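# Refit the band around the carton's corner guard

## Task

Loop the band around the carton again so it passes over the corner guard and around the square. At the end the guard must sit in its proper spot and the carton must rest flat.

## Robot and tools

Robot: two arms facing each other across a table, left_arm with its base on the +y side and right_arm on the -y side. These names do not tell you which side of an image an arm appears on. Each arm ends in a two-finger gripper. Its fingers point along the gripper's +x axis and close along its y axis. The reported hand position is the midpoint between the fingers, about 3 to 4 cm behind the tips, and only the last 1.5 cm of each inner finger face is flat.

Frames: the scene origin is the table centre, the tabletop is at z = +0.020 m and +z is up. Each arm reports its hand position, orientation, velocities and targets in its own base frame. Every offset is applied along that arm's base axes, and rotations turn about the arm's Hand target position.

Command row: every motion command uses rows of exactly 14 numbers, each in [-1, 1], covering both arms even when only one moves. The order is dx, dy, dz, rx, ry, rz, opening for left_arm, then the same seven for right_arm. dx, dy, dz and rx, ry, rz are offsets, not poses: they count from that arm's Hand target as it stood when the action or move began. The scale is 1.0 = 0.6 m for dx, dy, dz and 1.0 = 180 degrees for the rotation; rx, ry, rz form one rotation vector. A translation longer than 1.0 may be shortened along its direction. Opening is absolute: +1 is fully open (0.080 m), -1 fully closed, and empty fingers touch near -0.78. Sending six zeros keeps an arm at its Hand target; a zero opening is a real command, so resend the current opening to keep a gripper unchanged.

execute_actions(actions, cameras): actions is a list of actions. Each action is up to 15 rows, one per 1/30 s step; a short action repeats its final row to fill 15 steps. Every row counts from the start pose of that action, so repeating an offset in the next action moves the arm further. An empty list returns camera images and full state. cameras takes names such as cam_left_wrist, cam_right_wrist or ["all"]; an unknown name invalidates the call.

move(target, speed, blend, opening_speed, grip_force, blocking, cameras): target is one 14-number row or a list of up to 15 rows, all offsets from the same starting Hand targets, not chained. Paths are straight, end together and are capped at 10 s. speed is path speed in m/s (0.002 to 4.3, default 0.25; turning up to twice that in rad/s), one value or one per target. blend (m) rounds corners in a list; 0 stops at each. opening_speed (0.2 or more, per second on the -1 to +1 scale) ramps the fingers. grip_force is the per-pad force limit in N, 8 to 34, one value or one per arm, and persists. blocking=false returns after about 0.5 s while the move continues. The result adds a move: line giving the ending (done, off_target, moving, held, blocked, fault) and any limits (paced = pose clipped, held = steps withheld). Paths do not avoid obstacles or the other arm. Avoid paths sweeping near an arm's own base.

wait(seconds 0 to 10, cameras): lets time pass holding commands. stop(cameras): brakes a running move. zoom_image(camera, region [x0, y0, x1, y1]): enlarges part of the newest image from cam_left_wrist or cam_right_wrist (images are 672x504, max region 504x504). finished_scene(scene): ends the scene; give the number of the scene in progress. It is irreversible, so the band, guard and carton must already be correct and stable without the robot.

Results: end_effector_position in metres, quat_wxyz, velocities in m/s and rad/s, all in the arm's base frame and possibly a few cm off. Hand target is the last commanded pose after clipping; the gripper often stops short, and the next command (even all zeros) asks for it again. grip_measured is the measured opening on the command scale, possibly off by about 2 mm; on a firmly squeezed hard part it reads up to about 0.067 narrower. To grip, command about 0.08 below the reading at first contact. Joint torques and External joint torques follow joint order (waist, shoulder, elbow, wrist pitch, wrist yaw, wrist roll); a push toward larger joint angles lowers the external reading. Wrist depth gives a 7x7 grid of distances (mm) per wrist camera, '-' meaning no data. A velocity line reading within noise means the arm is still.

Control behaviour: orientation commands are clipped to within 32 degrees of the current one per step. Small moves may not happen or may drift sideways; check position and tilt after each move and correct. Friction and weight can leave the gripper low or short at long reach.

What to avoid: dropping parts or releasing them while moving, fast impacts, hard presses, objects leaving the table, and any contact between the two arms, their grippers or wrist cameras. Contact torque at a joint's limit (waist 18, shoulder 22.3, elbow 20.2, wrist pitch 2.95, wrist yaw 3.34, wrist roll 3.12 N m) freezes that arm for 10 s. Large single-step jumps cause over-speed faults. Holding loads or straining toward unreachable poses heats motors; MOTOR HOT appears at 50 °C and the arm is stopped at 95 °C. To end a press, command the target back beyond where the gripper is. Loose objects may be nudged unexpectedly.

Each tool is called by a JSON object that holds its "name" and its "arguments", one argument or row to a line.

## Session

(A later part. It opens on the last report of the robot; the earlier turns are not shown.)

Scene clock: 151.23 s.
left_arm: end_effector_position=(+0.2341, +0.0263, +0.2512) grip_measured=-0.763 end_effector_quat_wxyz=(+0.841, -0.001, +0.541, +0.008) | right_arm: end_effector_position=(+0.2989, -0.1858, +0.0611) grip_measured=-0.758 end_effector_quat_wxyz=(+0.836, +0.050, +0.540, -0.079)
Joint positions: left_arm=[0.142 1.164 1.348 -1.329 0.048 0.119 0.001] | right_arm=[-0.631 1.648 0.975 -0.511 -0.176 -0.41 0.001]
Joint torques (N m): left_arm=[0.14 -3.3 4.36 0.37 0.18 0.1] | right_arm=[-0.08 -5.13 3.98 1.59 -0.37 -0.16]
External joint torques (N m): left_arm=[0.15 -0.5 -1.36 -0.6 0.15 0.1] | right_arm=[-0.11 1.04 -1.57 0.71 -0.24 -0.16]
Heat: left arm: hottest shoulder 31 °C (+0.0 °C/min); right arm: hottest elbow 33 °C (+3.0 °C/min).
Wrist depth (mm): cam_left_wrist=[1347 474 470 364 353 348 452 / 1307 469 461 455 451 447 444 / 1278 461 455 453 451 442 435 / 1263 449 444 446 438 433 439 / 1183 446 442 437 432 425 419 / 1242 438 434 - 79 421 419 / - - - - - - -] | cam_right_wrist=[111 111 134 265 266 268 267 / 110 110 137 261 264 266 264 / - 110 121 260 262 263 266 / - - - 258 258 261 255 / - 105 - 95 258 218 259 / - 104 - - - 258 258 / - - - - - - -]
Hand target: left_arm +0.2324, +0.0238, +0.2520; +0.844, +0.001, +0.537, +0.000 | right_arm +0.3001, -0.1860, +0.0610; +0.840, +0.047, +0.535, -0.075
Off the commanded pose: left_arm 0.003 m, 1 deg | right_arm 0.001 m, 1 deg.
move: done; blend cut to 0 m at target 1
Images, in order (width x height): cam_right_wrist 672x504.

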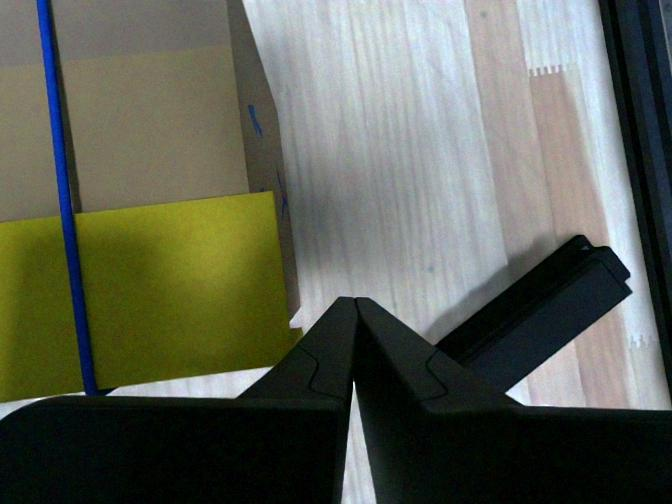

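{"name": "move", "arguments": {
  "target": [0,0,0,0,0,0,-1,0.002,0.034,-0.006,0,0,0,-1],
  "cameras": ["cam_right_wrist"],
  "speed": 0.04
}}

Scene clock: 156.10 s.
left_arm: end_effector_position=(+0.2341, +0.0263, +0.2512) grip_measured=-0.763 end_effector_quat_wxyz=(+0.841, -0.001, +0.541, +0.008) | right_arm: end_effector_position=(+0.2975, -0.1716, +0.0538) grip_measured=-0.758 end_effector_quat_wxyz=(+0.835, +0.049, +0.543, -0.080)
Joint positions: left_arm=[0.142 1.164 1.348 -1.329 0.048 0.119 0.001] | right_arm=[-0.591 1.628 0.923 -0.477 -0.156 -0.375 0.001]
Joint torques (N m): left_arm=[0.12 -3.29 4.38 0.37 0.18 0.1] | right_arm=[1.02 -6.62 3.54 1.39 -0.23 0.21]
External joint torques (N m): left_arm=[0.12 -0.49 -1.36 -0.61 0.15 0.1] | right_arm=[1.02 -0.73 -1.93 0.5 -0.12 0.21]
Heat: left arm: hottest shoulder 30 °C (+0.0 °C/min); right arm: hottest elbow 33 °C (+3.0 °C/min).
Wrist depth (mm): cam_left_wrist=[1380 476 471 362 352 345 451 / 1292 467 464 458 448 447 445 / 1270 460 454 448 443 442 440 / 1263 452 446 436 435 433 432 / 1263 444 440 438 428 427 - / 1256 437 435 - 79 419 412 / - - - - - - -] | cam_right_wrist=[- 104 104 257 258 259 260 / - 103 104 254 255 259 258 / - 103 104 254 253 255 258 / - - - 252 253 255 247 / - - 99 95 251 215 254 / - - - - - 252 252 / - - - - - - -]
Hand target: left_arm +0.2324, +0.0238, +0.2520; +0.844, +0.001, +0.537, +0.000 | right_arm +0.3013, -0.1656, +0.0574; +0.840, +0.047, +0.535, -0.075
Off the commanded pose: left_arm 0.003 m, 1 deg | right_arm 0.008 m, 1 deg.
move: done
Images, in order (width x height): cam_right_wrist 672x504.

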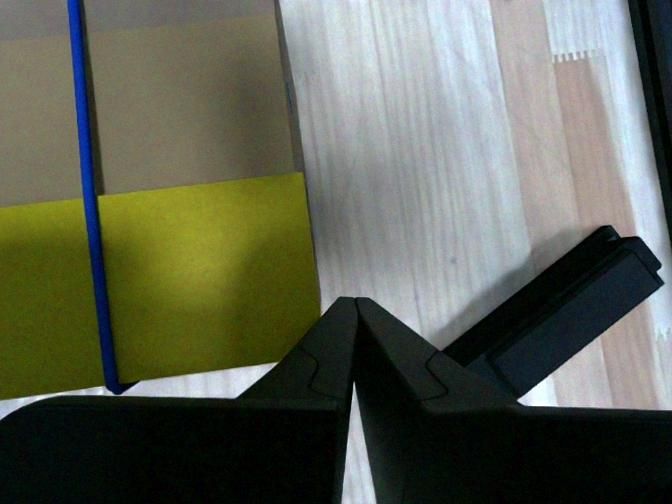

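{"name": "move", "arguments": {
  "target": [0,0,0,0,0,0,-1,0.0,0.0095,0.003,0,0,0,-1],
  "cameras": ["cam_right_wrist"],
  "speed": 0.04
}}

Scene clock: 161.13 s.
left_arm: end_effector_position=(+0.2341, +0.0263, +0.2512) grip_measured=-0.763 end_effector_quat_wxyz=(+0.841, -0.001, +0.541, +0.008) | right_arm: end_effector_position=(+0.2980, -0.1672, +0.0557) grip_measured=-0.758 end_effector_quat_wxyz=(+0.835, +0.048, +0.542, -0.082)
Joint positions: left_arm=[0.142 1.164 1.348 -1.329 0.048 0.119 0.001] | right_arm=[-0.576 1.614 0.915 -0.477 -0.147 -0.358 0.001]
Joint torques (N m): left_arm=[0.14 -3.3 4.37 0.37 0.18 0.09] | right_arm=[1.06 -6.62 3.7 1.07 -0.29 0.19]
External joint torques (N m): left_arm=[0.15 -0.53 -1.33 -0.6 0.15 0.09] | right_arm=[0.99 -0.74 -1.9 0.14 -0.17 0.19]
Heat: left arm: hottest shoulder 30 °C (+0.0 °C/min); right arm: hottest elbow 32 °C (+2.0 °C/min).
Wrist depth (mm): cam_left_wrist=[1347 486 473 364 354 346 452 / 1285 466 470 463 454 446 445 / 1292 455 457 453 447 441 437 / 1285 451 449 444 437 441 432 / 1270 444 440 437 431 423 409 / 1215 432 433 - 79 419 416 / - - - - - - -] | cam_right_wrist=[104 105 106 257 260 261 263 / - 104 105 257 258 260 261 / - 104 104 254 256 258 259 / - 100 - 253 254 256 246 / - - - 95 252 214 254 / - - - - - 218 254 / - - - - - - -]
Hand target: left_arm +0.2324, +0.0238, +0.2520; +0.844, +0.001, +0.537, +0.000 | right_arm +0.3013, -0.1599, +0.0592; +0.840, +0.047, +0.535, -0.075
Off the commanded pose: left_arm 0.003 m, 1 deg | right_arm 0.009 m, 1 deg.
move: off_target (right_arm)
Images, in order (width x height): cam_right_wrist 672x504.

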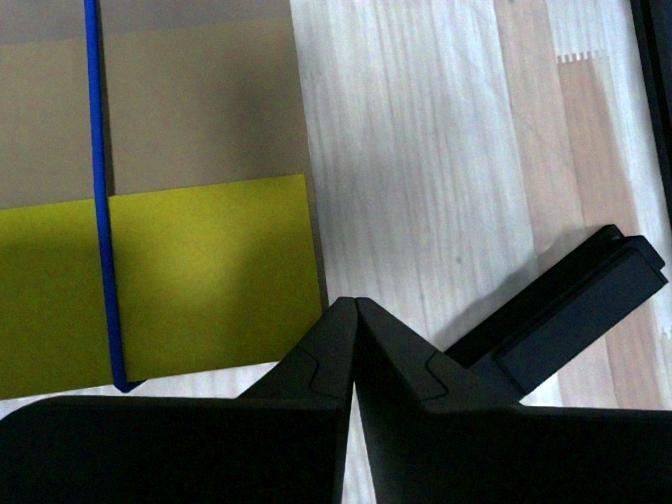

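{"name": "move", "arguments": {
  "target": [
    [0,0,0,0,0,0,-1,0,-0.045,0,0,0,0,-1],
    [0,0,0,0,0,0,-1,-0.06,-0.045,0.15,0,0,0,-1],
    [0,0,0,0,0,0,-1,-0.1,0.06,0.2,0,0,0,-1]
  ],
  "cameras": ["all"],
  "speed": [0.06,0.2,0.2],
  "blend": [0.01,0.02,0]
}}

Scene clock: 167.70 s.
left_arm: end_effector_position=(+0.2341, +0.0263, +0.2512) grip_measured=-0.763 end_effector_quat_wxyz=(+0.841, -0.001, +0.541, +0.008) | right_arm: end_effector_position=(+0.2416, -0.1257, +0.1756) grip_measured=-0.758 end_effector_quat_wxyz=(+0.837, +0.048, +0.541, -0.072)
Joint positions: left_arm=[0.142 1.164 1.348 -1.329 0.048 0.119 0.001] | right_arm=[-0.568 1.251 1.095 -1.021 -0.161 -0.362 0.001]
Joint torques (N m): left_arm=[0.14 -3.3 4.38 0.37 0.18 0.1] | right_arm=[0.03 -4.39 4.86 0.66 0.11 0.2]
External joint torques (N m): left_arm=[0.15 -0.54 -1.34 -0.61 0.15 0.1] | right_arm=[0.03 -0.64 -1.17 -0.25 0.22 0.2]
Heat: left arm: hottest shoulder 29 °C (+0.0 °C/min); right arm: hottest elbow 32 °C (+2.0 °C/min).
Wrist depth (mm): cam_left_wrist=[1339 476 472 362 353 346 451 / 1339 472 466 458 451 448 446 / 1292 455 454 451 445 444 438 / 1228 451 450 443 438 434 429 / 1242 441 442 438 432 423 416 / 1222 437 434 - 79 423 412 / - - - - - - -] | cam_right_wrist=[231 231 231 232 389 389 1251 / 228 231 229 231 383 389 1317 / 226 227 230 - 381 386 387 / 371 369 375 376 381 377 379 / 369 371 373 95 376 376 379 / 371 368 - - - 378 377 / - - - - - - -]
Hand target: left_arm +0.2324, +0.0238, +0.2520; +0.844, +0.001, +0.537, +0.000 | right_arm +0.2413, -0.1239, +0.1792; +0.840, +0.047, +0.535, -0.075
Off the commanded pose: left_arm 0.003 m, 1 deg | right_arm 0.004 m, 1 deg.
move: done; blend cut to 0 m at target 1

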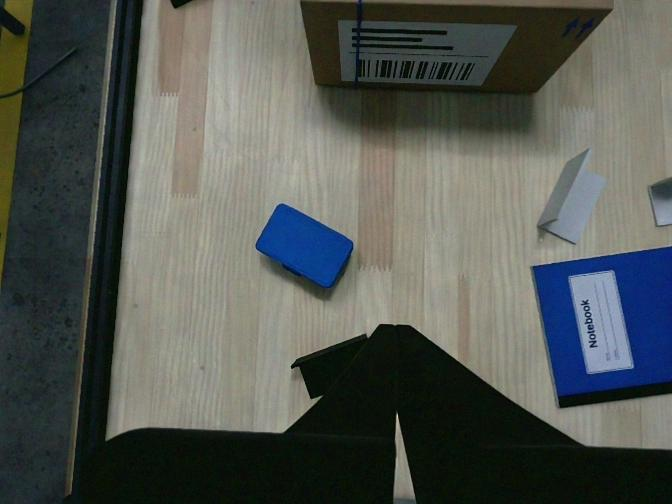

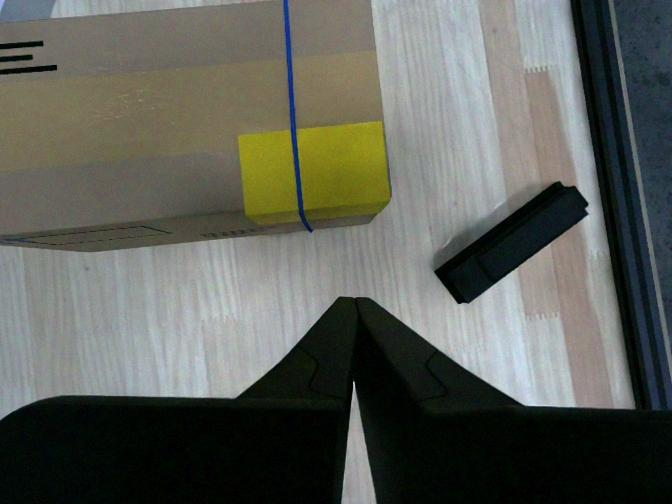

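{"name": "finished_scene", "arguments": {
  "scene": 2
}}

The scene is finished: the task was done.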